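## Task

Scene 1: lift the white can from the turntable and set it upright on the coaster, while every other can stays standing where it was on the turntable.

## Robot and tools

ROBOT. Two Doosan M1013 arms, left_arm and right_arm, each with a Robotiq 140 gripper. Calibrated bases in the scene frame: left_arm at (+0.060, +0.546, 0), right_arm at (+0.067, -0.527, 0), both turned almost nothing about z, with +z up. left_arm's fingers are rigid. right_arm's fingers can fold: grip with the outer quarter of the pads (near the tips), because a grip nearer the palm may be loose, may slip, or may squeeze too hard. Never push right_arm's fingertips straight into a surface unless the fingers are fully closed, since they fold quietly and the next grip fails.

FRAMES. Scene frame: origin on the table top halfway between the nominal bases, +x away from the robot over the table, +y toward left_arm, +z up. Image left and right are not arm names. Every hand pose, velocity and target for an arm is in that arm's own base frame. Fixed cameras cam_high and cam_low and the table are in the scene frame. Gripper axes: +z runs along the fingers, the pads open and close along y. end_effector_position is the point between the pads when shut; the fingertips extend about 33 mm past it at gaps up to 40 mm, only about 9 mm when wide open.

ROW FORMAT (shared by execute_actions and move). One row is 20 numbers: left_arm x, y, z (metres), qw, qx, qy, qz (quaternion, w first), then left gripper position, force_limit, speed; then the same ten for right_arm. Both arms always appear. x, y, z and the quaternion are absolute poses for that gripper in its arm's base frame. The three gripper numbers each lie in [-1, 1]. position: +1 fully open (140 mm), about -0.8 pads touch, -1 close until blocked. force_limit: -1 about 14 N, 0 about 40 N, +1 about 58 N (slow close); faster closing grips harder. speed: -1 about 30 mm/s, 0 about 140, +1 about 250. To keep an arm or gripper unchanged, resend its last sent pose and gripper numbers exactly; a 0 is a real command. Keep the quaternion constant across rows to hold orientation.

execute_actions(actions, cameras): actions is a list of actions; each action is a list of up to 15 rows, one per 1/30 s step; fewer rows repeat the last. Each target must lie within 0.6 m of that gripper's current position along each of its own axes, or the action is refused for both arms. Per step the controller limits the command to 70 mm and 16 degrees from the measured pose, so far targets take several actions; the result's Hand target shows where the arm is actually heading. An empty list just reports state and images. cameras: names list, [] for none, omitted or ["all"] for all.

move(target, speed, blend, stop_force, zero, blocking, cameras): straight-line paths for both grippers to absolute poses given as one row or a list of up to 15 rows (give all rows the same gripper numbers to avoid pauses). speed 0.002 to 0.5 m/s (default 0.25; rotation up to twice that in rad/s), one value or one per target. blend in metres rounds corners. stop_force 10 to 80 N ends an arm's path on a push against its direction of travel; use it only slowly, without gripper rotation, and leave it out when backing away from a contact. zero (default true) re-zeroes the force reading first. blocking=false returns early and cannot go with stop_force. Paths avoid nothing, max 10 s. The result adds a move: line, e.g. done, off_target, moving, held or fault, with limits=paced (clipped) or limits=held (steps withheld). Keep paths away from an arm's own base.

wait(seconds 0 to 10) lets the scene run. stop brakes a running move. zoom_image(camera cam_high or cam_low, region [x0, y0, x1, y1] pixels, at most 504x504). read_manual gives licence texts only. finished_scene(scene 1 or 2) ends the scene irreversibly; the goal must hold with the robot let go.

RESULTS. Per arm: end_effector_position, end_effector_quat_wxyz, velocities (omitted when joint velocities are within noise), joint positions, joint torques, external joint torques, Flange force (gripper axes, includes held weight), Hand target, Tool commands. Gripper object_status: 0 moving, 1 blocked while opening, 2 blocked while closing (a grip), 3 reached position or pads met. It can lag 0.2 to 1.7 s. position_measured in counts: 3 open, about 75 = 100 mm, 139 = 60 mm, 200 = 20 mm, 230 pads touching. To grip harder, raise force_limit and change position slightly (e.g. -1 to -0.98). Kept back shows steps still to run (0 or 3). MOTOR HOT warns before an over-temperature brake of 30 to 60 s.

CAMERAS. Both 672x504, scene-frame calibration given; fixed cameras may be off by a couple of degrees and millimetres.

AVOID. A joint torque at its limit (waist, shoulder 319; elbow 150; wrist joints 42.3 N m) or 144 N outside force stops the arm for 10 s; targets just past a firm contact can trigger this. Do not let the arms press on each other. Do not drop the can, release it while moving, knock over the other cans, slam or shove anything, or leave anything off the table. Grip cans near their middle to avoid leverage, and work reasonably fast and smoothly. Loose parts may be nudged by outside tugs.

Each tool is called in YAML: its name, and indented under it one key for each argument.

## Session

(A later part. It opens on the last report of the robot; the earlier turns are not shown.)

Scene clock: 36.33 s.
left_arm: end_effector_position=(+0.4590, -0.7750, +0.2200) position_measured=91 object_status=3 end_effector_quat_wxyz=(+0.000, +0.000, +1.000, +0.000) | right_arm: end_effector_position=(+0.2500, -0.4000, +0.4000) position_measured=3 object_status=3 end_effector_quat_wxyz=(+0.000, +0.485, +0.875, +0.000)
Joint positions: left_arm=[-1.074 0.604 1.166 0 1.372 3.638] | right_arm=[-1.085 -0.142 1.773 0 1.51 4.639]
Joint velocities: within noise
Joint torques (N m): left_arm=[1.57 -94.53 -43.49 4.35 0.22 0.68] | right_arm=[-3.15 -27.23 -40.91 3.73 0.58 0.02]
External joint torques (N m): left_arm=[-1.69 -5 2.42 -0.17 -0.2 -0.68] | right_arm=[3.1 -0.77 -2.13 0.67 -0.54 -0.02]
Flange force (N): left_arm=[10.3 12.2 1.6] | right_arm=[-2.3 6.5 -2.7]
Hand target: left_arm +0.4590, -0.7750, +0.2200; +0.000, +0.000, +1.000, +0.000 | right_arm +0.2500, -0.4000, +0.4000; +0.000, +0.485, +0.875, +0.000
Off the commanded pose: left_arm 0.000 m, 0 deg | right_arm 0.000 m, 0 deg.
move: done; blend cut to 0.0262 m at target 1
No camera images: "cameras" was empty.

wait:
  seconds: 5.7
  cameras: []

move:
  target:
    - [0.405, -0.7925, 0.22, 0, 0, 1, 0, 0.3, -0.6, -0.5, 0.25, -0.4, 0.4, 0, 0.485, 0.875, 0, 1, 1, 1]
    - [0.349, -0.7865, 0.22, 0, 0, 1, 0, 0.3, -0.6, -0.5, 0.25, -0.4, 0.4, 0, 0.485, 0.875, 0, 1, 1, 1]
    - [0.300, -0.758, 0.22, 0, 0, 1, 0, 0.3, -0.6, -0.5, 0.25, -0.4, 0.4, 0, 0.485, 0.875, 0, 1, 1, 1]
    - [0.267, -0.7123, 0.22, 0, 0, 1, 0, 0.3, -0.6, -0.5, 0.25, -0.4, 0.4, 0, 0.485, 0.875, 0, 1, 1, 1]
    - [0.255, -0.657, 0.22, 0, 0, 1, 0, 0.3, -0.6, -0.5, 0.25, -0.4, 0.4, 0, 0.485, 0.875, 0, 1, 1, 1]
    - [0.267, -0.6017, 0.22, 0, 0, 1, 0, 0.3, -0.6, -0.5, 0.25, -0.4, 0.4, 0, 0.485, 0.875, 0, 1, 1, 1]
    - [0.300, -0.556, 0.22, 0, 0, 1, 0, 0.3, -0.6, -0.5, 0.25, -0.4, 0.4, 0, 0.485, 0.875, 0, 1, 1, 1]
    - [0.349, -0.5277, 0.22, 0, 0, 1, 0, 0.3, -0.6, -0.5, 0.25, -0.4, 0.4, 0, 0.485, 0.875, 0, 1, 1, 1]
  blend: 0.02
  speed: 0.113
  blocking: false

wait:
  seconds: 1.0

wait:
  seconds: 0.8

zoom_image:
  camera: "cam_low"
  region: [300, 150, 500, 310]

zoom_image:
  camera: "cam_high"
  region: [220, 90, 380, 240]

wait:
  seconds: 0.6

zoom_image:
  camera: "cam_low"
  region: [300, 150, 500, 310]

zoom_image:
  camera: "cam_high"
  region: [220, 90, 380, 240]

Scene clock: 42.37 s.
left_arm: end_effector_position=(+0.4590, -0.7750, +0.2200) position_measured=91 object_status=3 end_effector_quat_wxyz=(+0.000, +0.000, +1.000, +0.000) | right_arm: end_effector_position=(+0.2500, -0.4000, +0.4000) position_measured=3 object_status=3 end_effector_quat_wxyz=(+0.000, +0.485, +0.875, +0.000)
Joint positions: left_arm=[-1.074 0.604 1.166 0 1.372 3.638] | right_arm=[-1.085 -0.142 1.773 0 1.51 4.639]
Joint velocities: within noise
Joint torques (N m): left_arm=[-0.19 -96.06 -43.72 4.4 0.13 0.63] | right_arm=[-3.48 -27.25 -41.08 3.72 0.61 0.01]
External joint torques (N m): left_arm=[0.17 -4.76 2.27 -0.19 -0.12 -0.63] | right_arm=[3.46 -0.69 -1.93 0.68 -0.57 -0.01]
Flange force (N): left_arm=[8.0 12.4 1.4] | right_arm=[-2.2 7.3 -2.3]
Hand target: left_arm +0.4590, -0.7750, +0.2200; +0.000, +0.000, +1.000, +0.000 | right_arm +0.2500, -0.4000, +0.4000; +0.000, +0.485, +0.875, +0.000
Tool commands: left_gripper/position=+0.3 left_gripper/force_limit=-0.6 left_gripper/speed=-0.5 right_gripper/position=+1.0 right_gripper/force_limit=+1.0 right_gripper/speed=+1.0
Off the commanded pose: left_arm 0.000 m, 0 deg | right_arm 0.000 m, 0 deg.
wait: 5.70 s; at rest from the start
No camera images: "cameras" was empty.

Scene clock: 42.87 s.
left_arm: end_effector_position=(+0.4173, -0.7880, +0.2200) position_measured=91 object_status=3 end_effector_quat_wxyz=(+0.000, +0.000, +1.000, +0.000) end_effector_velocity=(-0.110, -0.027, -0.001) end_effector_angular_velocity=(+0.000, +0.003, +0.000) | right_arm: end_effector_position=(+0.2500, -0.4000, +0.4000) position_measured=3 object_status=3 end_effector_quat_wxyz=(+0.000, +0.485, +0.875, +0.000)
Joint positions: left_arm=[-1.122 0.588 1.191 0 1.362 3.59] | right_arm=[-1.085 -0.142 1.773 0 1.51 4.639]
Joint velocities: left_arm=[-0.123 -0.046 0.077 -0.003 -0.03 -0.122] | right_arm=[within noise]
Joint torques (N m): left_arm=[-0.82 -93.18 -44.7 4.33 0.13 0.75] | right_arm=[-3.01 -26.76 -40.8 3.76 0.58 -0.02]
External joint torques (N m): left_arm=[0.88 -6.07 3.75 -0.17 -0.09 -0.75] | right_arm=[3.05 -1.44 -2.4 0.65 -0.54 0.02]
Flange force (N): left_arm=[9.6 18.5 2.6] | right_arm=[-1.6 6.5 -3.3]
Hand target: left_arm +0.4079, -0.7900, +0.2200; +0.000, +0.000, +1.000, +0.000 | right_arm +0.2500, -0.4000, +0.4000; +0.000, +0.485, +0.875, +0.000
Tool commands: left_gripper/position=+0.3 left_gripper/force_limit=-0.6 left_gripper/speed=-0.5 right_gripper/position=+1.0 right_gripper/force_limit=+1.0 right_gripper/speed=+1.0
Off the commanded pose: left_arm 0.269 m, 0 deg | right_arm 0.000 m, 0 deg.
move: running; path passed 0 of 8 targets

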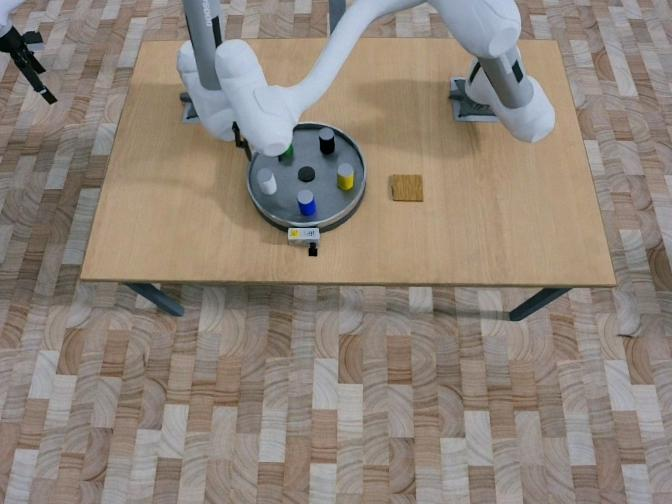

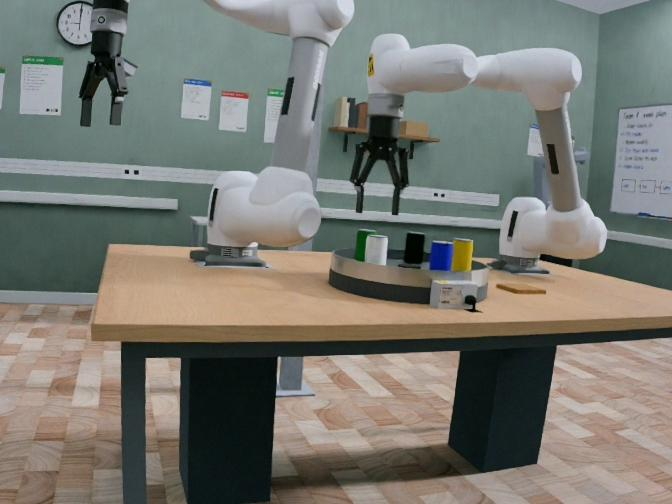

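Scene clock: 43.87 s.
left_arm: end_effector_position=(+0.3122, -0.7646, +0.2199) position_measured=91 object_status=3 end_effector_quat_wxyz=(+0.000, +0.000, +1.000, +0.000) end_effector_velocity=(-0.092, +0.062, -0.001) end_effector_angular_velocity=(+0.001, +0.001, -0.001) | right_arm: end_effector_position=(+0.2500, -0.4000, +0.4000) position_measured=3 object_status=3 end_effector_quat_wxyz=(+0.000, +0.485, +0.875, +0.000)
Joint positions: left_arm=[-1.225 0.481 1.361 0 1.3 3.488] | right_arm=[-1.085 -0.142 1.773 0 1.51 4.639]
Joint velocities: left_arm=[-0.079 -0.145 0.224 0 -0.078 -0.078] | right_arm=[within noise]
Joint torques (N m): left_arm=[2.41 -86.33 -41.93 4.34 0.08 0.63] | right_arm=[-2.71 -26.89 -41.11 3.72 0.61 -0.01]
External joint torques (N m): left_arm=[-1.55 -3.04 1.29 -0.18 -0.07 -0.63] | right_arm=[2.79 -1.19 -1.86 0.67 -0.56 0.01]
Flange force (N): left_arm=[5.5 6.5 0.3] | right_arm=[-1.2 5.9 -2.3]
Hand target: left_arm +0.3043, -0.7588, +0.2199; +0.000, +0.000, +1.000, +0.000 | right_arm +0.2500, -0.4000, +0.4000; +0.000, +0.485, +0.875, +0.000
Tool commands: left_gripper/position=+0.3 left_gripper/force_limit=-0.6 left_gripper/speed=-0.5 right_gripper/position=+1.0 right_gripper/force_limit=+1.0 right_gripper/speed=+1.0
Off the commanded pose: left_arm 0.240 m, 0 deg | right_arm 0.000 m, 0 deg.
earlier move: running; path passed 2 of 8 targets
wait: 1.00 s; no rest

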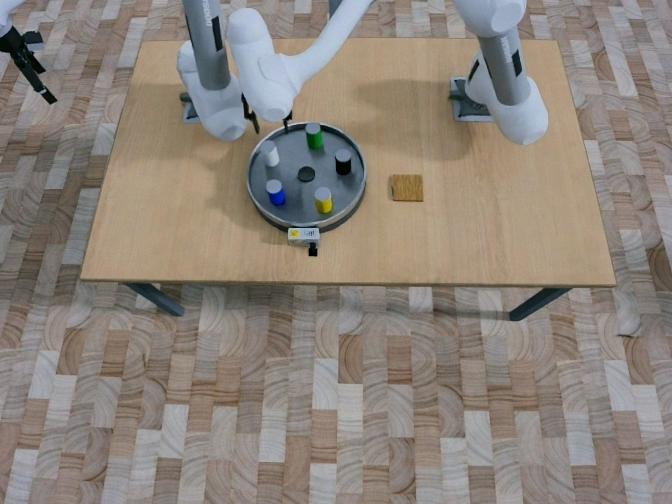

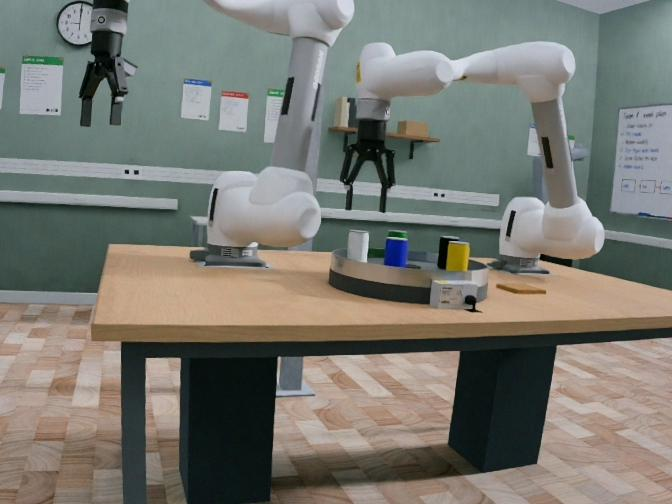

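Scene clock: 44.67 s.
left_arm: end_effector_position=(+0.2628, -0.6931, +0.2199) position_measured=91 object_status=3 end_effector_quat_wxyz=(+0.000, +0.000, +1.000, +0.000) end_effector_velocity=(-0.030, +0.108, -0.001) end_effector_angular_velocity=(+0.001, +0.000, +0.007) | right_arm: end_effector_position=(+0.2500, -0.4000, +0.4000) position_measured=3 object_status=3 end_effector_quat_wxyz=(+0.000, +0.485, +0.875, +0.000)
Joint positions: left_arm=[-1.255 0.349 1.554 0 1.238 3.457] | right_arm=[-1.085 -0.142 1.773 0 1.51 4.639]
Joint velocities: left_arm=[0.007 -0.17 0.239 0.001 -0.069 0] | right_arm=[within noise]
Joint torques (N m): left_arm=[0.29 -73.07 -42.8 4.2 0.15 0.67] | right_arm=[-3.41 -26.91 -41.16 3.75 0.65 -0.03]
External joint torques (N m): left_arm=[0.7 -1.95 3.21 -0.14 -0.14 -0.67] | right_arm=[3.35 -1.11 -1.97 0.65 -0.61 0.03]
Flange force (N): left_arm=[3.5 9.3 2.9] | right_arm=[-1.6 7.2 -2.4]
Hand target: left_arm +0.2607, -0.6832, +0.2198; +0.000, +0.000, +1.000, +0.000 | right_arm +0.2500, -0.4000, +0.4000; +0.000, +0.485, +0.875, +0.000
Tool commands: left_gripper/position=+0.3 left_gripper/force_limit=-0.6 left_gripper/speed=-0.5 right_gripper/position=+1.0 right_gripper/force_limit=+1.0 right_gripper/speed=+1.0
Off the commanded pose: left_arm 0.187 m, 0 deg | right_arm 0.000 m, 0 deg.
earlier move: running; path passed 4 of 8 targets
wait: 0.80 s; no rest

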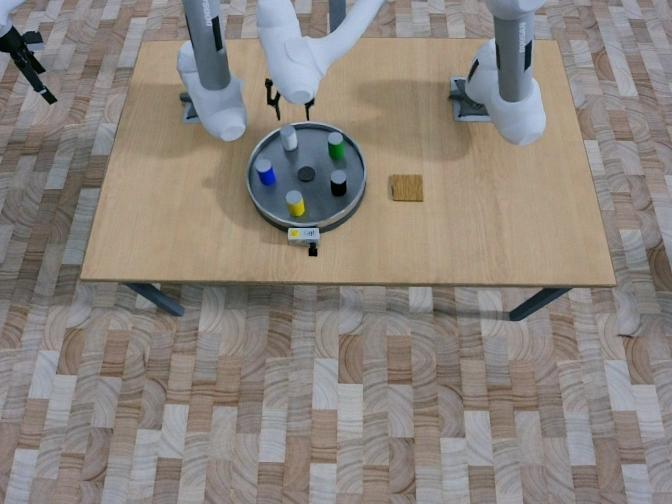

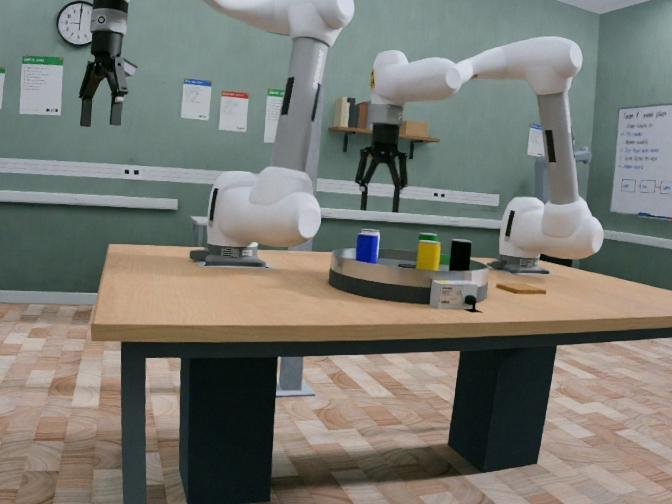

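Scaled by 2.520 from the camera's 672x504 image, which has a finer 960x720 frame.

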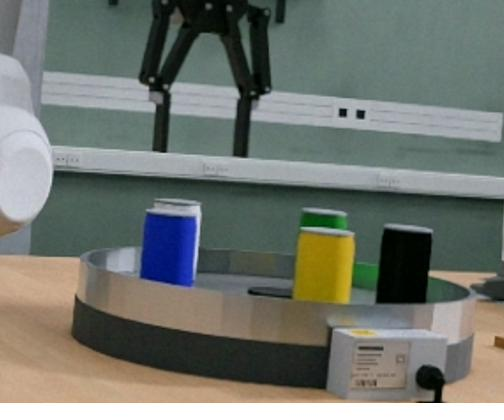

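Scaled by 3.150 from the camera's 672x504 image, which has a finer 960x720 frame.

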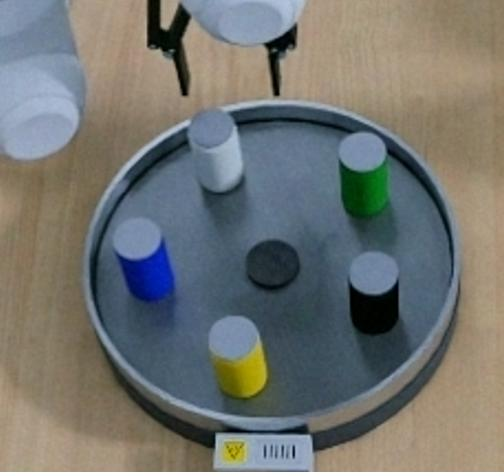

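Scene clock: 45.27 s.
left_arm: end_effector_position=(+0.2615, -0.6270, +0.2199) position_measured=91 object_status=3 end_effector_quat_wxyz=(+0.000, +0.000, +1.000, +0.000) end_effector_velocity=(+0.023, +0.110, +0.000) end_effector_angular_velocity=(+0.000, +0.000, +0.001) | right_arm: end_effector_position=(+0.2500, -0.4000, +0.4000) position_measured=3 object_status=3 end_effector_quat_wxyz=(+0.000, +0.485, +0.875, +0.000)
Joint positions: left_arm=[-1.226 0.255 1.681 0 1.205 3.486] | right_arm=[-1.085 -0.142 1.773 0 1.51 4.639]
Joint velocities: left_arm=[0.087 -0.141 0.182 0 -0.042 0.086] | right_arm=[within noise]
Joint torques (N m): left_arm=[0.51 -61.38 -42.67 4.13 0.29 0.54] | right_arm=[-2.85 -26.81 -41.29 3.74 0.71 -0.01]
External joint torques (N m): left_arm=[-0.22 -4.18 3.36 -0.11 -0.28 -0.54] | right_arm=[2.87 -1.36 -1.82 0.67 -0.67 0.01]
Flange force (N): left_arm=[6.1 11.7 2.0] | right_arm=[-0.9 6.1 -2.0]
Hand target: left_arm +0.2636, -0.6173, +0.2199; +0.000, +0.000, +1.000, +0.000 | right_arm +0.2500, -0.4000, +0.4000; +0.000, +0.485, +0.875, +0.000
Tool commands: left_gripper/position=+0.3 left_gripper/force_limit=-0.6 left_gripper/speed=-0.5 right_gripper/position=+1.0 right_gripper/force_limit=+1.0 right_gripper/speed=+1.0
Off the commanded pose: left_arm 0.132 m, 0 deg | right_arm 0.000 m, 0 deg.
earlier move: running; path passed 5 of 8 targets
wait: 0.60 s; no rest

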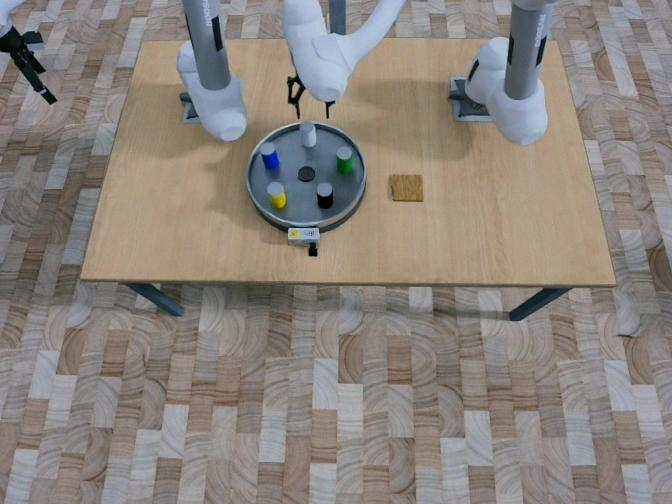

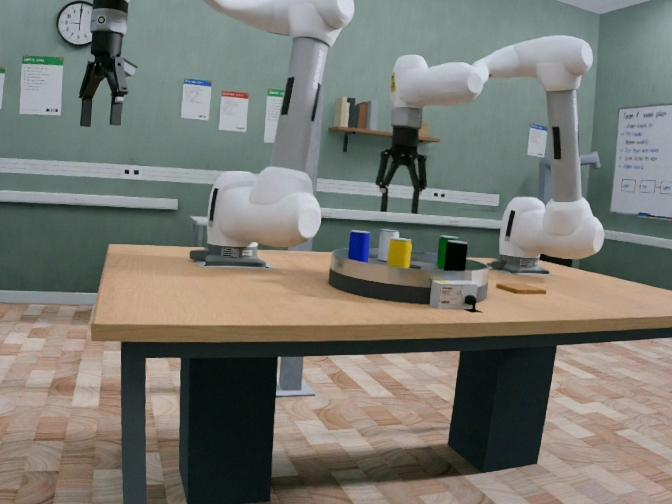

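Scaled by 2.520 from the camera's 672x504 image, which has a finer 960x720 frame.

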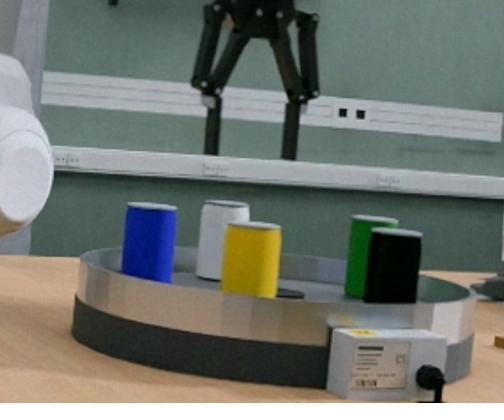

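Scaled by 3.150 from the camera's 672x504 image, which has a finer 960x720 frame.

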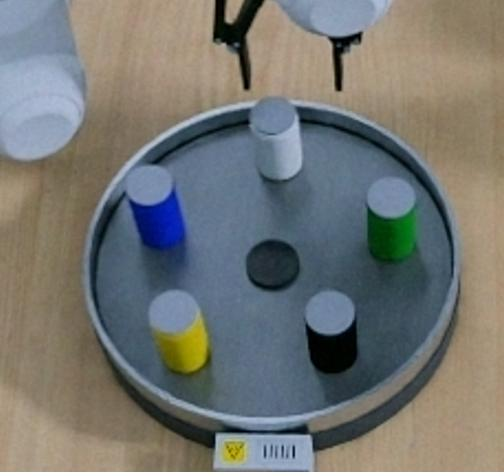

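move:
  target: [0.451, -0.775, 0.22, 0, 0, 1, 0, 0.4, -0.6, -0.5, 0.25, -0.4, 0.4, 0, 0.485, 0.875, 0, 1, 1, 1]
  speed: 0.2
  cameras: []

wait:
  seconds: 0
  cameras: ["cam_high"]

zoom_image:
  camera: "cam_high"
  region: [220, 90, 380, 240]

Scene clock: 48.13 s.
left_arm: end_effector_position=(+0.4510, -0.7750, +0.2200) position_measured=78 object_status=3 end_effector_quat_wxyz=(+0.000, +0.000, +1.000, +0.000) | right_arm: end_effector_position=(+0.2500, -0.4000, +0.4000) position_measured=3 object_status=3 end_effector_quat_wxyz=(+0.000, +0.485, +0.875, +0.000)
Joint positions: left_arm=[-1.082 0.597 1.177 0 1.368 3.63] | right_arm=[-1.085 -0.142 1.773 0 1.51 4.639]
Joint velocities: within noise
Joint torques (N m): left_arm=[-0.44 -96.06 -43.67 4.41 0.1 0.7] | right_arm=[-2.92 -27.6 -41.24 3.79 0.67 0.01]
External joint torques (N m): left_arm=[0.39 -3.85 2.37 -0.22 -0.09 -0.7] | right_arm=[3 -0.53 -1.83 0.62 -0.64 -0.01]
Flange force (N): left_arm=[7.0 11.4 1.7] | right_arm=[-2.3 6.3 -2.0]
Hand target: left_arm +0.4510, -0.7750, +0.2200; +0.000, +0.000, +1.000, +0.000 | right_arm +0.2500, -0.4000, +0.4000; +0.000, +0.485, +0.875, +0.000
Off the commanded pose: left_arm 0.000 m, 0 deg | right_arm 0.000 m, 0 deg.
earlier move: replaced; path passed 7 of 8 targets
move: done
No camera images: "cameras" was empty.

Scene clock: 48.13 s.
left_arm: end_effector_position=(+0.4510, -0.7750, +0.2200) position_measured=78 object_status=3 end_effector_quat_wxyz=(+0.000, +0.000, +1.000, +0.000) | right_arm: end_effector_position=(+0.2500, -0.4000, +0.4000) position_measured=3 object_status=3 end_effector_quat_wxyz=(+0.000, +0.485, +0.875, +0.000)
Joint positions: left_arm=[-1.082 0.597 1.177 0 1.368 3.63] | right_arm=[-1.085 -0.142 1.773 0 1.51 4.639]
Joint velocities: within noise
Joint torques (N m): left_arm=[-0.44 -96.06 -43.67 4.41 0.1 0.7] | right_arm=[-2.92 -27.6 -41.24 3.79 0.67 0.01]
External joint torques (N m): left_arm=[0.39 -3.85 2.37 -0.22 -0.09 -0.7] | right_arm=[3 -0.53 -1.83 0.62 -0.64 -0.01]
Flange force (N): left_arm=[7.0 11.4 1.7] | right_arm=[-2.3 6.3 -2.0]
Hand target: left_arm +0.4510, -0.7750, +0.2200; +0.000, +0.000, +1.000, +0.000 | right_arm +0.2500, -0.4000, +0.4000; +0.000, +0.485, +0.875, +0.000
Tool commands: left_gripper/position=+0.4 left_gripper/force_limit=-0.6 left_gripper/speed=-0.5 right_gripper/position=+1.0 right_gripper/force_limit=+1.0 right_gripper/speed=+1.0
Off the commanded pose: left_arm 0.000 m, 0 deg | right_arm 0.000 m, 0 deg.
Images, in order (width x height): cam_high 672x504.

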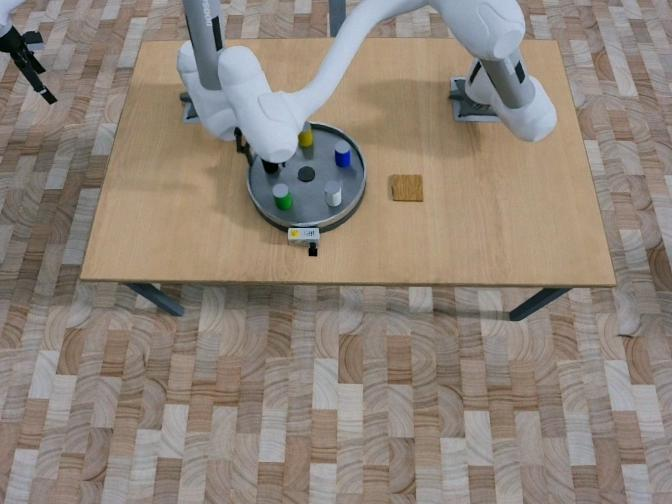

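Scaled by 3.150 from the camera's 672x504 image, which has a finer 960x720 frame.

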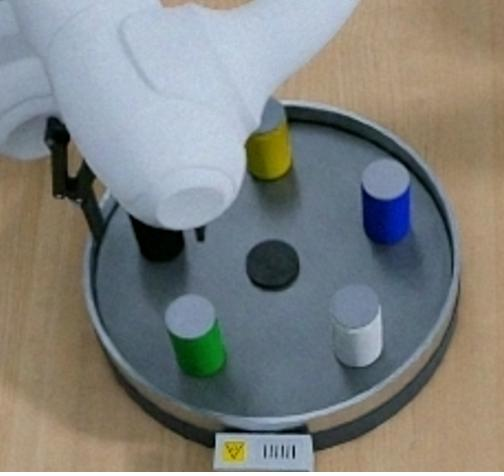

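wait:
  seconds: 0
  cameras: []

Scene clock: 48.37 s.
left_arm: end_effector_position=(+0.4510, -0.7750, +0.2200) position_measured=78 object_status=3 end_effector_quat_wxyz=(+0.000, +0.000, +1.000, +0.000) | right_arm: end_effector_position=(+0.2500, -0.4000, +0.4000) position_measured=3 object_status=3 end_effector_quat_wxyz=(+0.000, +0.485, +0.875, +0.000)
Joint positions: left_arm=[-1.082 0.597 1.177 0 1.368 3.63] | right_arm=[-1.085 -0.142 1.773 0 1.51 4.639]
Joint velocities: within noise
Joint torques (N m): left_arm=[0.21 -95.18 -43.64 4.36 0.24 0.61] | right_arm=[-3.12 -27.3 -41.22 3.68 0.67 0.06]
External joint torques (N m): left_arm=[-0.07 -4.45 2.42 -0.16 -0.23 -0.61] | right_arm=[3.07 -0.74 -1.88 0.71 -0.64 -0.06]
Flange force (N): left_arm=[8.0 12.3 1.8] | right_arm=[-2.0 6.4 -2.1]
Hand target: left_arm +0.4510, -0.7750, +0.2200; +0.000, +0.000, +1.000, +0.000 | right_arm +0.2500, -0.4000, +0.4000; +0.000, +0.485, +0.875, +0.000
Tool commands: left_gripper/position=+0.4 left_gripper/force_limit=-0.6 left_gripper/speed=-0.5 right_gripper/position=+1.0 right_gripper/force_limit=+1.0 right_gripper/speed=+1.0
Off the commanded pose: left_arm 0.000 m, 0 deg | right_arm 0.000 m, 0 deg.
No camera images: "cameras" was empty.

wait:
  seconds: 8.92
  cameras: []

move:
  target:
    - [0.397, -0.7925, 0.22, 0, 0, 1, 0, 0.4, -0.6, -0.5, 0.25, -0.4, 0.4, 0, 0.485, 0.875, 0, 1, 1, 1]
    - [0.341, -0.7865, 0.186, 0, 0, 1, 0, 0.4, -0.6, -0.5, 0.25, -0.4, 0.4, 0, 0.485, 0.875, 0, 1, 1, 1]
    - [0.292, -0.758, 0.152, 0, 0, 1, 0, 0.4, -0.6, -0.5, 0.25, -0.4, 0.4, 0, 0.485, 0.875, 0, 1, 1, 1]
    - [0.259, -0.7123, 0.118, 0, 0, 1, 0, 0.4, -0.6, -0.5, 0.25, -0.4, 0.4, 0, 0.485, 0.875, 0, 1, 1, 1]
    - [0.247, -0.657, 0.118, 0, 0, 1, 0, 0.4, -0.6, -0.5, 0.25, -0.4, 0.4, 0, 0.485, 0.875, 0, 1, 1, 1]
    - [0.259, -0.6017, 0.118, 0, 0, 1, 0, 0.4, -0.6, -0.5, 0.25, -0.4, 0.4, 0, 0.485, 0.875, 0, 1, 1, 1]
  blend: 0.02
  speed: [0.113, 0.131, 0.131, 0.131, 0.113, 0.113]
  blocking: false
  cameras: []

wait:
  seconds: 1.9

move:
  target:
    - [0.247, -0.657, 0.118, 0, 0, 1, 0, -1, -0.6, -0.5, 0.25, -0.4, 0.4, 0, 0.485, 0.875, 0, 1, 1, 1]
    - [0.259, -0.6017, 0.118, 0, 0, 1, 0, -1, -0.6, -0.5, 0.25, -0.4, 0.4, 0, 0.485, 0.875, 0, 1, 1, 1]
    - [0.292, -0.556, 0.118, 0, 0, 1, 0, -1, -0.6, -0.5, 0.25, -0.4, 0.4, 0, 0.485, 0.875, 0, 1, 1, 1]
    - [0.341, -0.5277, 0.20, 0, 0, 1, 0, -1, -0.6, -0.5, 0.25, -0.4, 0.4, 0, 0.485, 0.875, 0, 1, 1, 1]
    - [0.40, -0.42, 0.28, 0, 0, 1, 0, -1, -0.6, -0.5, 0.25, -0.4, 0.4, 0, 0.485, 0.875, 0, 1, 1, 1]
  blend: 0.02
  speed: [0.113, 0.113, 0.113, 0.13, 0.15]
  blocking: false

wait:
  seconds: 0.6

wait:
  seconds: 10

Scene clock: 57.67 s.
left_arm: end_effector_position=(+0.4510, -0.7750, +0.2200) position_measured=78 object_status=3 end_effector_quat_wxyz=(+0.000, +0.000, +1.000, +0.000) | right_arm: end_effector_position=(+0.2500, -0.4000, +0.4000) position_measured=3 object_status=3 end_effector_quat_wxyz=(+0.000, +0.485, +0.875, +0.000)
Joint positions: left_arm=[-1.082 0.597 1.177 0 1.368 3.63] | right_arm=[-1.085 -0.142 1.773 0 1.51 4.639]
Joint velocities: within noise
Joint torques (N m): left_arm=[0.02 -95.21 -43.52 4.4 0.21 0.64] | right_arm=[-2.76 -26.73 -41.04 3.79 0.57 0.03]
External joint torques (N m): left_arm=[-0.39 -4.25 2.29 -0.21 -0.19 -0.64] | right_arm=[2.84 -1.45 -2 0.61 -0.53 -0.03]
Flange force (N): left_arm=[8.0 11.5 1.7] | right_arm=[-1.0 6.0 -2.6]
Hand target: left_arm +0.4510, -0.7750, +0.2200; +0.000, +0.000, +1.000, +0.000 | right_arm +0.2500, -0.4000, +0.4000; +0.000, +0.485, +0.875, +0.000
Tool commands: left_gripper/position=+0.4 left_gripper/force_limit=-0.6 left_gripper/speed=-0.5 right_gripper/position=+1.0 right_gripper/force_limit=+1.0 right_gripper/speed=+1.0
Off the commanded pose: left_arm 0.000 m, 0 deg | right_arm 0.000 m, 0 deg.
wait: 8.93 s; at rest from the start
No camera images: "cameras" was empty.

Scene clock: 58.17 s.
left_arm: end_effector_position=(+0.4093, -0.7882, +0.2196) position_measured=78 object_status=3 end_effector_quat_wxyz=(+0.000, +0.000, +1.000, +0.000) end_effector_velocity=(-0.109, -0.028, -0.012) end_effector_angular_velocity=(+0.000, +0.001, -0.001) | right_arm: end_effector_position=(+0.2500, -0.4000, +0.4000) position_measured=3 object_status=3 end_effector_quat_wxyz=(+0.000, +0.485, +0.875, +0.000)
Joint positions: left_arm=[-1.131 0.583 1.201 0 1.358 3.582] | right_arm=[-1.085 -0.142 1.773 0 1.51 4.639]
Joint velocities: left_arm=[-0.124 -0.038 0.083 -0.001 -0.045 -0.123] | right_arm=[within noise]
Joint torques (N m): left_arm=[0.09 -92.81 -42.52 4.25 0.14 0.54] | right_arm=[-3.58 -26.96 -41.11 3.67 0.7 0.01]
External joint torques (N m): left_arm=[0.41 -6.45 1.68 -0.09 -0.09 -0.54] | right_arm=[3.64 -1.15 -1.97 0.74 -0.66 -0.01]
Flange force (N): left_arm=[7.3 13.8 -0.1] | right_arm=[-1.6 7.7 -2.3]
Hand target: left_arm +0.3998, -0.7903, +0.2182; +0.000, +0.000, +1.000, +0.000 | right_arm +0.2500, -0.4000, +0.4000; +0.000, +0.485, +0.875, +0.000
Tool commands: left_gripper/position=+0.4 left_gripper/force_limit=-0.6 left_gripper/speed=-0.5 right_gripper/position=+1.0 right_gripper/force_limit=+1.0 right_gripper/speed=+1.0
Off the commanded pose: left_arm 0.260 m, 0 deg | right_arm 0.000 m, 0 deg.
move: running; path passed 0 of 6 targets
No camera images: "cameras" was empty.

Scene clock: 60.07 s.
left_arm: end_effector_position=(+0.2524, -0.6827, +0.1179) position_measured=78 object_status=3 end_effector_quat_wxyz=(+0.000, +0.000, +1.000, +0.000) end_effector_velocity=(-0.023, +0.110, +0.000) end_effector_angular_velocity=(-0.001, -0.001, -0.007) | right_arm: end_effector_position=(+0.2500, -0.4000, +0.4000) position_measured=3 object_status=3 end_effector_quat_wxyz=(+0.000, +0.485, +0.875, +0.000)
Joint positions: left_arm=[-1.264 0.397 1.685 0 1.059 3.448] | right_arm=[-1.085 -0.142 1.773 0 1.51 4.639]
Joint velocities: left_arm=[0.016 -0.158 0.236 0.001 -0.08 0.022] | right_arm=[within noise]
Joint torques (N m): left_arm=[1.35 -71.16 -38.87 3.91 0.37 0.55] | right_arm=[-3.06 -27.28 -41.06 3.66 0.6 -0.05]
External joint torques (N m): left_arm=[-1.36 -5.54 2.27 -0.2 -0.36 -0.55] | right_arm=[3.1 -1.12 -2.17 0.75 -0.57 0.05]
Flange force (N): left_arm=[7.0 11.3 -1.8] | right_arm=[-1.8 6.7 -2.8]
Hand target: left_arm +0.2505, -0.6728, +0.1178; +0.000, +0.000, +1.000, +0.000 | right_arm +0.2500, -0.4000, +0.4000; +0.000, +0.485, +0.875, +0.000
Tool commands: left_gripper/position=+0.4 left_gripper/force_limit=-0.6 left_gripper/speed=-0.5 right_gripper/position=+1.0 right_gripper/force_limit=+1.0 right_gripper/speed=+1.0
Off the commanded pose: left_arm 0.081 m, 0 deg | right_arm 0.000 m, 0 deg.
earlier move: running; path passed 4 of 6 targets
wait: 1.90 s; no rest

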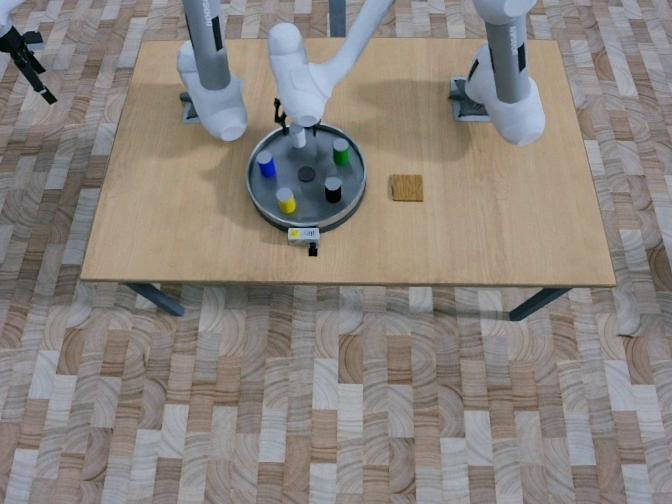

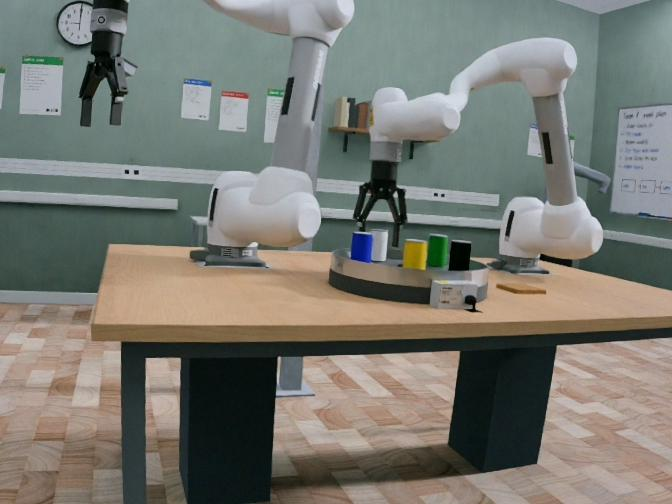

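Scene clock: 60.57 s.
left_arm: end_effector_position=(+0.2534, -0.6273, +0.1179) position_measured=137 object_status=0 end_effector_quat_wxyz=(+0.000, +0.000, +1.000, +0.000) end_effector_velocity=(+0.024, +0.111, -0.002) end_effector_angular_velocity=(+0.003, +0.000, +0.000) | right_arm: end_effector_position=(+0.2500, -0.4000, +0.4000) position_measured=3 object_status=3 end_effector_quat_wxyz=(+0.000, +0.485, +0.875, +0.000)
Joint positions: left_arm=[-1.238 0.325 1.791 0 1.026 3.474] | right_arm=[-1.085 -0.142 1.773 0 1.51 4.639]
Joint velocities: left_arm=[0.087 -0.13 0.188 0.001 -0.055 0.086] | right_arm=[within noise]
Joint torques (N m): left_arm=[1.4 -66.62 -37.7 3.83 0.31 0.63] | right_arm=[-2.95 -26.76 -41.02 3.78 0.66 -0.04]
External joint torques (N m): left_arm=[-1.48 -1.6 2.06 -0.2 -0.28 -0.62] | right_arm=[3 -1.22 -1.88 0.61 -0.6 0.04]
Flange force (N): left_arm=[5.4 5.1 0.9] | right_arm=[-1.2 6.4 -2.2]
Hand target: left_arm +0.2555, -0.6177, +0.1179; +0.000, +0.000, +1.000, +0.000 | right_arm +0.2500, -0.4000, +0.4000; +0.000, +0.485, +0.875, +0.000
Tool commands: left_gripper/position=-1.0 left_gripper/force_limit=-0.6 left_gripper/speed=-0.5 right_gripper/position=+1.0 right_gripper/force_limit=+1.0 right_gripper/speed=+1.0
Off the commanded pose: left_arm 0.301 m, 0 deg | right_arm 0.000 m, 0 deg.
earlier move: replaced; path passed 4 of 6 targets
move: running; path passed 1 of 5 targets; blend cut to 0.0055 m at target 1

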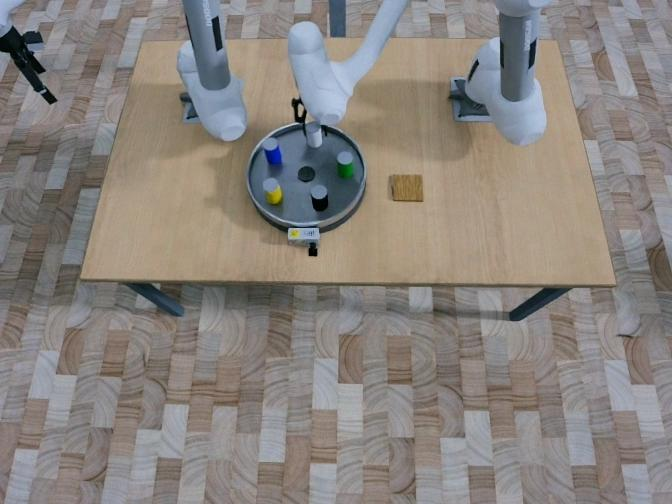

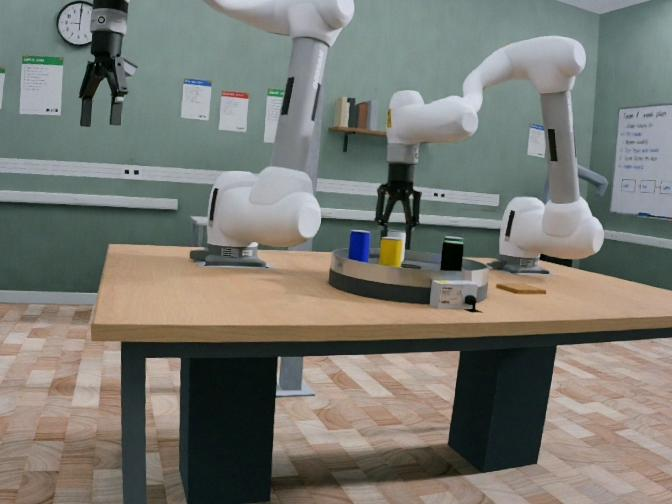

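Scene clock: 61.17 s.
left_arm: end_effector_position=(+0.2831, -0.5683, +0.1183) position_measured=153 object_status=2 end_effector_quat_wxyz=(+0.000, +0.000, +1.000, +0.000) end_effector_velocity=(+0.066, +0.086, +0.012) end_effector_angular_velocity=(+0.001, +0.001, +0.000) | right_arm: end_effector_position=(+0.2500, -0.4000, +0.4000) position_measured=3 object_status=3 end_effector_quat_wxyz=(+0.000, +0.485, +0.875, +0.000)
Joint positions: left_arm=[-1.163 0.265 1.872 0 1.004 3.549] | right_arm=[-1.085 -0.142 1.773 0 1.51 4.639]
Joint velocities: left_arm=[0.149 -0.078 0.08 0 -0.001 0.149] | right_arm=[within noise]
Joint torques (N m): left_arm=[1.11 -63.46 -40.06 3.94 0.03 0.8] | right_arm=[-3.46 -26.92 -41.19 3.8 0.63 0]
External joint torques (N m): left_arm=[-1.41 -1.34 2.94 -0.18 -0.07 -0.8] | right_arm=[3.53 -0.99 -1.76 0.59 -0.59 0]
Flange force (N): left_arm=[6.6 5.4 1.6] | right_arm=[-1.5 7.5 -2.0]
Hand target: left_arm +0.2890, -0.5610, +0.1201; +0.000, +0.000, +1.000, +0.000 | right_arm +0.2500, -0.4000, +0.4000; +0.000, +0.485, +0.875, +0.000
Tool commands: left_gripper/position=-1.0 left_gripper/force_limit=-0.6 left_gripper/speed=-0.5 right_gripper/position=+1.0 right_gripper/force_limit=+1.0 right_gripper/speed=+1.0
Off the commanded pose: left_arm 0.249 m, 0 deg | right_arm 0.000 m, 0 deg.
earlier move: running; path passed 2 of 5 targets; blend cut to 0.0055 m at target 1
wait: 0.60 s; no rest

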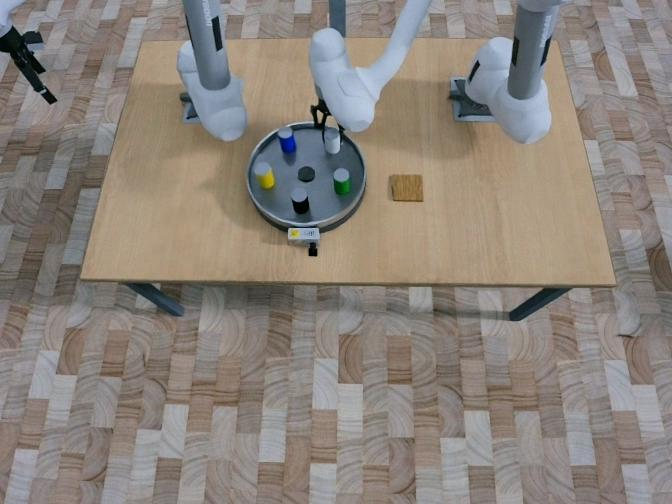

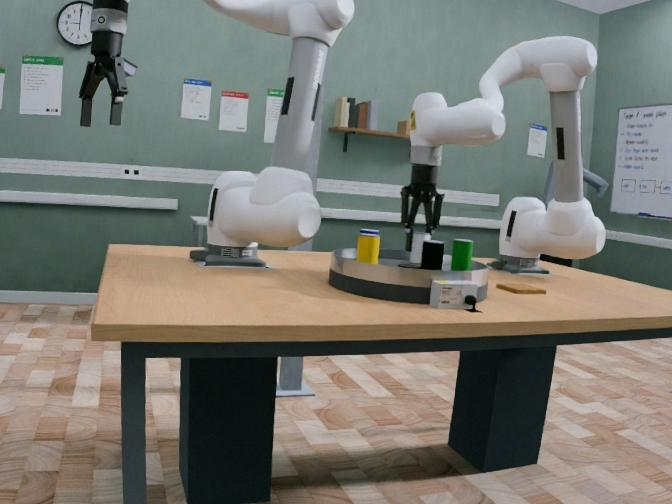

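Scene clock: 63.30 s.
left_arm: end_effector_position=(+0.4000, -0.4200, +0.2800) position_measured=153 object_status=2 end_effector_quat_wxyz=(+0.000, +0.000, +1.000, +0.000) | right_arm: end_effector_position=(+0.2500, -0.4000, +0.4000) position_measured=3 object_status=3 end_effector_quat_wxyz=(+0.000, +0.485, +0.875, +0.000)
Joint positions: left_arm=[-0.869 0.069 1.789 0 1.283 3.843] | right_arm=[-1.085 -0.142 1.773 0 1.51 4.639]
Joint velocities: within noise
Joint torques (N m): left_arm=[0.47 -45.77 -43.92 4.22 0.38 0.69] | right_arm=[-3.33 -27.21 -40.81 3.77 0.67 -0.02]
External joint torques (N m): left_arm=[-0.57 -1.66 3.55 -0.11 -0.36 -0.69] | right_arm=[3.29 -0.94 -2.27 0.63 -0.62 0.02]
Flange force (N): left_arm=[7.7 4.9 4.7] | right_arm=[-2.3 7.0 -2.8]
Hand target: left_arm +0.4000, -0.4200, +0.2800; +0.000, +0.000, +1.000, +0.000 | right_arm +0.2500, -0.4000, +0.4000; +0.000, +0.485, +0.875, +0.000
Tool commands: left_gripper/position=-1.0 left_gripper/force_limit=-0.6 left_gripper/speed=-0.5 right_gripper/position=+1.0 right_gripper/force_limit=+1.0 right_gripper/speed=+1.0
Off the commanded pose: left_arm 0.000 m, 0 deg | right_arm 0.000 m, 0 deg.
earlier move: done; blend cut to 0.0055 m at target 1
wait: 2.13 of 10 s (the move ended)

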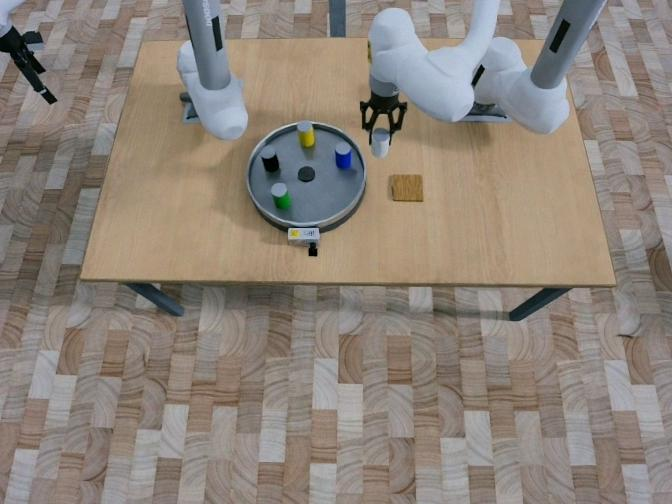

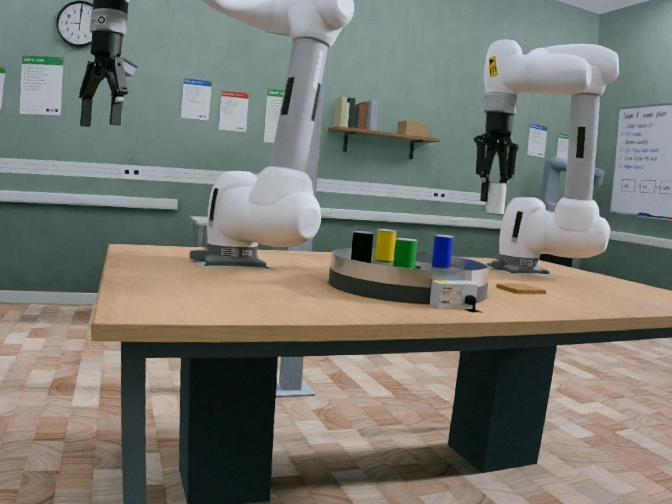

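move:
  target: [0.394, -0.295, 0.16, 0, 0, 1, 0, -1, -0.6, -0.5, 0.25, -0.4, 0.4, 0, 0.485, 0.875, 0, 1, 1, 1]
  speed: 0.15

zoom_image:
  camera: "cam_low"
  region: [420, 170, 620, 320]

zoom_image:
  camera: "cam_high"
  region: [340, 100, 480, 230]

Scene clock: 65.13 s.
left_arm: end_effector_position=(+0.3940, -0.2950, +0.1600) position_measured=153 object_status=2 end_effector_quat_wxyz=(+0.000, +0.000, +1.000, +0.000) | right_arm: end_effector_position=(+0.2500, -0.4000, +0.4000) position_measured=3 object_status=3 end_effector_quat_wxyz=(+0.000, +0.485, +0.875, +0.000)
Joint positions: left_arm=[-0.713 0.012 2.084 0 1.046 3.999] | right_arm=[-1.085 -0.142 1.773 0 1.51 4.639]
Joint velocities: within noise
Joint torques (N m): left_arm=[0.16 -36.82 -40.06 3.91 0.24 0.75] | right_arm=[-3.17 -26.92 -41.04 3.78 0.62 -0.02]
External joint torques (N m): left_arm=[-0.13 -1.05 3.46 -0.18 -0.22 -0.75] | right_arm=[3.12 -1.21 -2.04 0.61 -0.58 0.02]
Flange force (N): left_arm=[7.0 3.0 3.4] | right_arm=[-1.5 6.7 -2.6]
Hand target: left_arm +0.3940, -0.2950, +0.1600; +0.000, +0.000, +1.000, +0.000 | right_arm +0.2500, -0.4000, +0.4000; +0.000, +0.485, +0.875, +0.000
Off the commanded pose: left_arm 0.000 m, 0 deg | right_arm 0.000 m, 0 deg.
move: done

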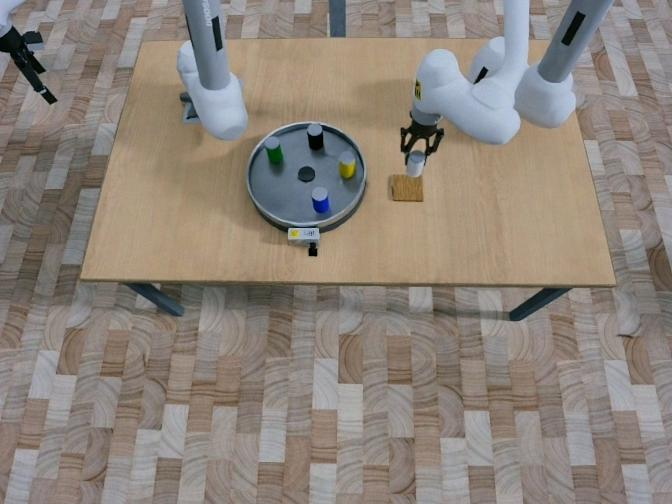

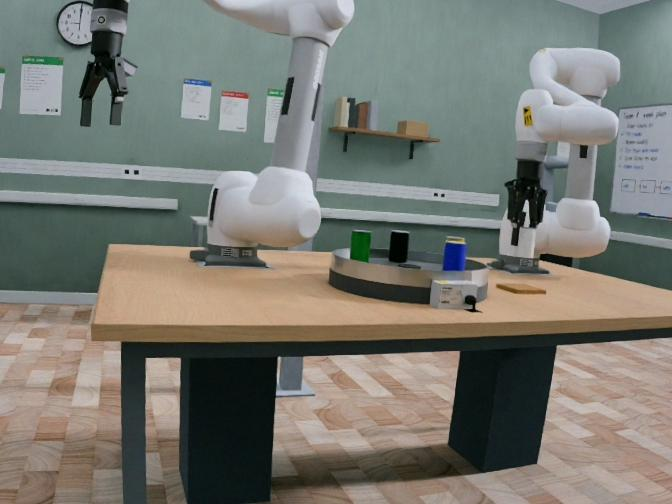

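Scaled by 2.520 from the camera's 672x504 image, which has a finer 960x720 frame.

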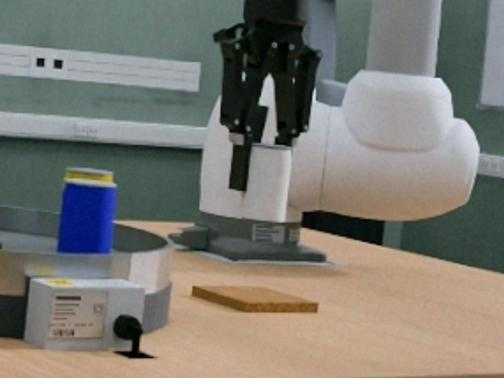

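Scaled by 3.600 from the camera's 672x504 image, which has a finer 960x720 frame.

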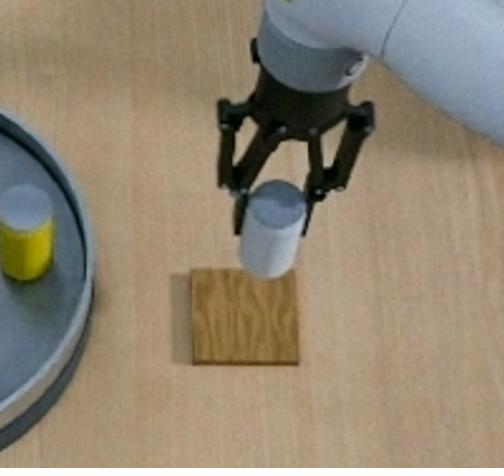

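move:
  target: [0.402, -0.295, 0.09, 0, 0, 1, 0, -1, -0.6, -0.5, 0.25, -0.4, 0.4, 0, 0.485, 0.875, 0, 1, 1, 1]
  speed: 0.12

zoom_image:
  camera: "cam_low"
  region: [470, 200, 590, 310]

zoom_image:
  camera: "cam_high"
  region: [370, 130, 460, 220]

Scene clock: 66.60 s.
left_arm: end_effector_position=(+0.4020, -0.2950, +0.0900) position_measured=153 object_status=2 end_effector_quat_wxyz=(+0.000, +0.000, +1.000, +0.000) | right_arm: end_effector_position=(+0.2500, -0.4000, +0.4000) position_measured=3 object_status=3 end_effector_quat_wxyz=(+0.000, +0.485, +0.875, +0.000)
Joint positions: left_arm=[-0.702 0.096 2.145 0 0.901 4.01] | right_arm=[-1.085 -0.142 1.773 0 1.51 4.639]
Joint velocities: within noise
Joint torques (N m): left_arm=[0.44 -41.43 -35.7 3.57 0.27 0.67] | right_arm=[-3.79 -27.4 -40.89 3.78 0.63 -0.02]
External joint torques (N m): left_arm=[-0.43 -1.83 2.56 -0.18 -0.25 -0.67] | right_arm=[3.79 -0.6 -2.23 0.63 -0.6 0.02]
Flange force (N): left_arm=[7.2 2.6 0.7] | right_arm=[-2.9 8.1 -2.8]
Hand target: left_arm +0.4020, -0.2950, +0.0900; +0.000, +0.000, +1.000, +0.000 | right_arm +0.2500, -0.4000, +0.4000; +0.000, +0.485, +0.875, +0.000
Off the commanded pose: left_arm 0.000 m, 0 deg | right_arm 0.000 m, 0 deg.
move: done

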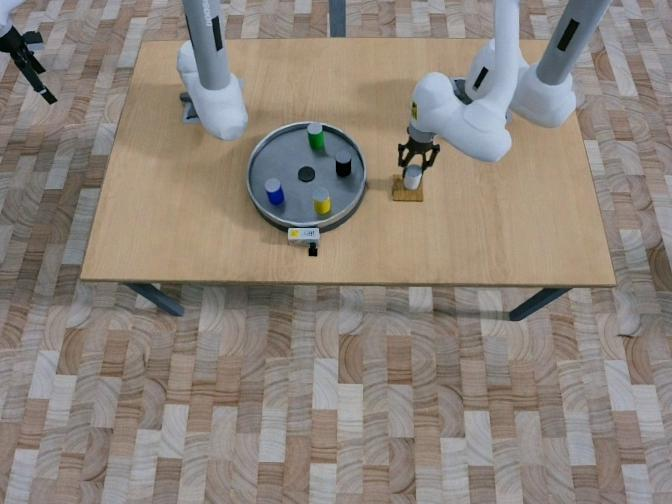

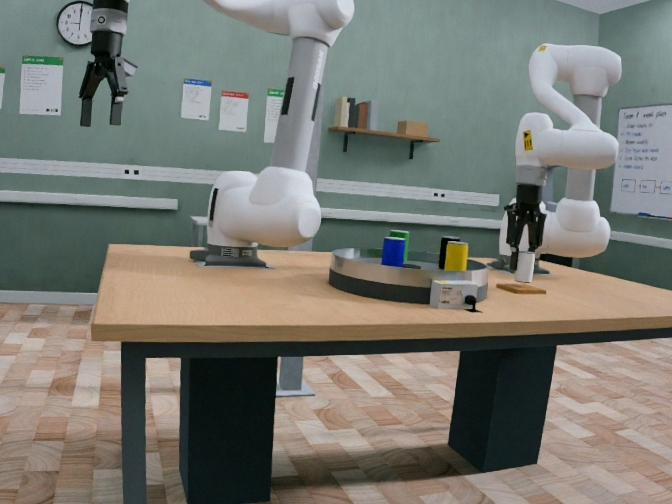

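Scaled by 4.200 from the camera's 672x504 image, which has a finer 960x720 frame.

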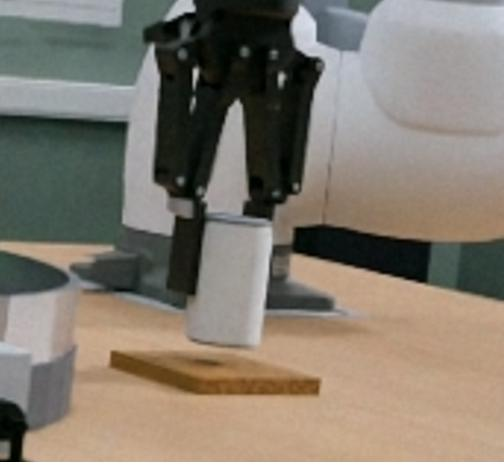

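Scaled by 5.600 from the camera's 672x504 image, which has a finer 960x720 frame.

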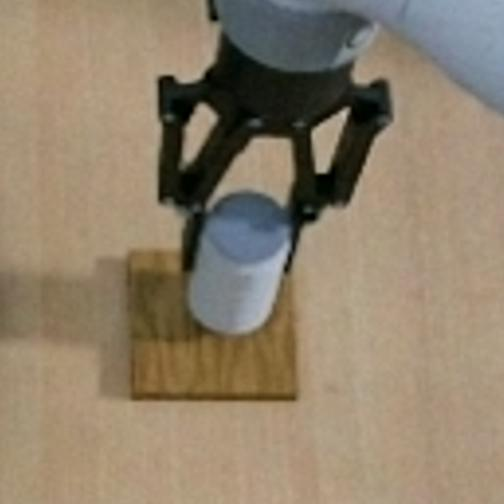

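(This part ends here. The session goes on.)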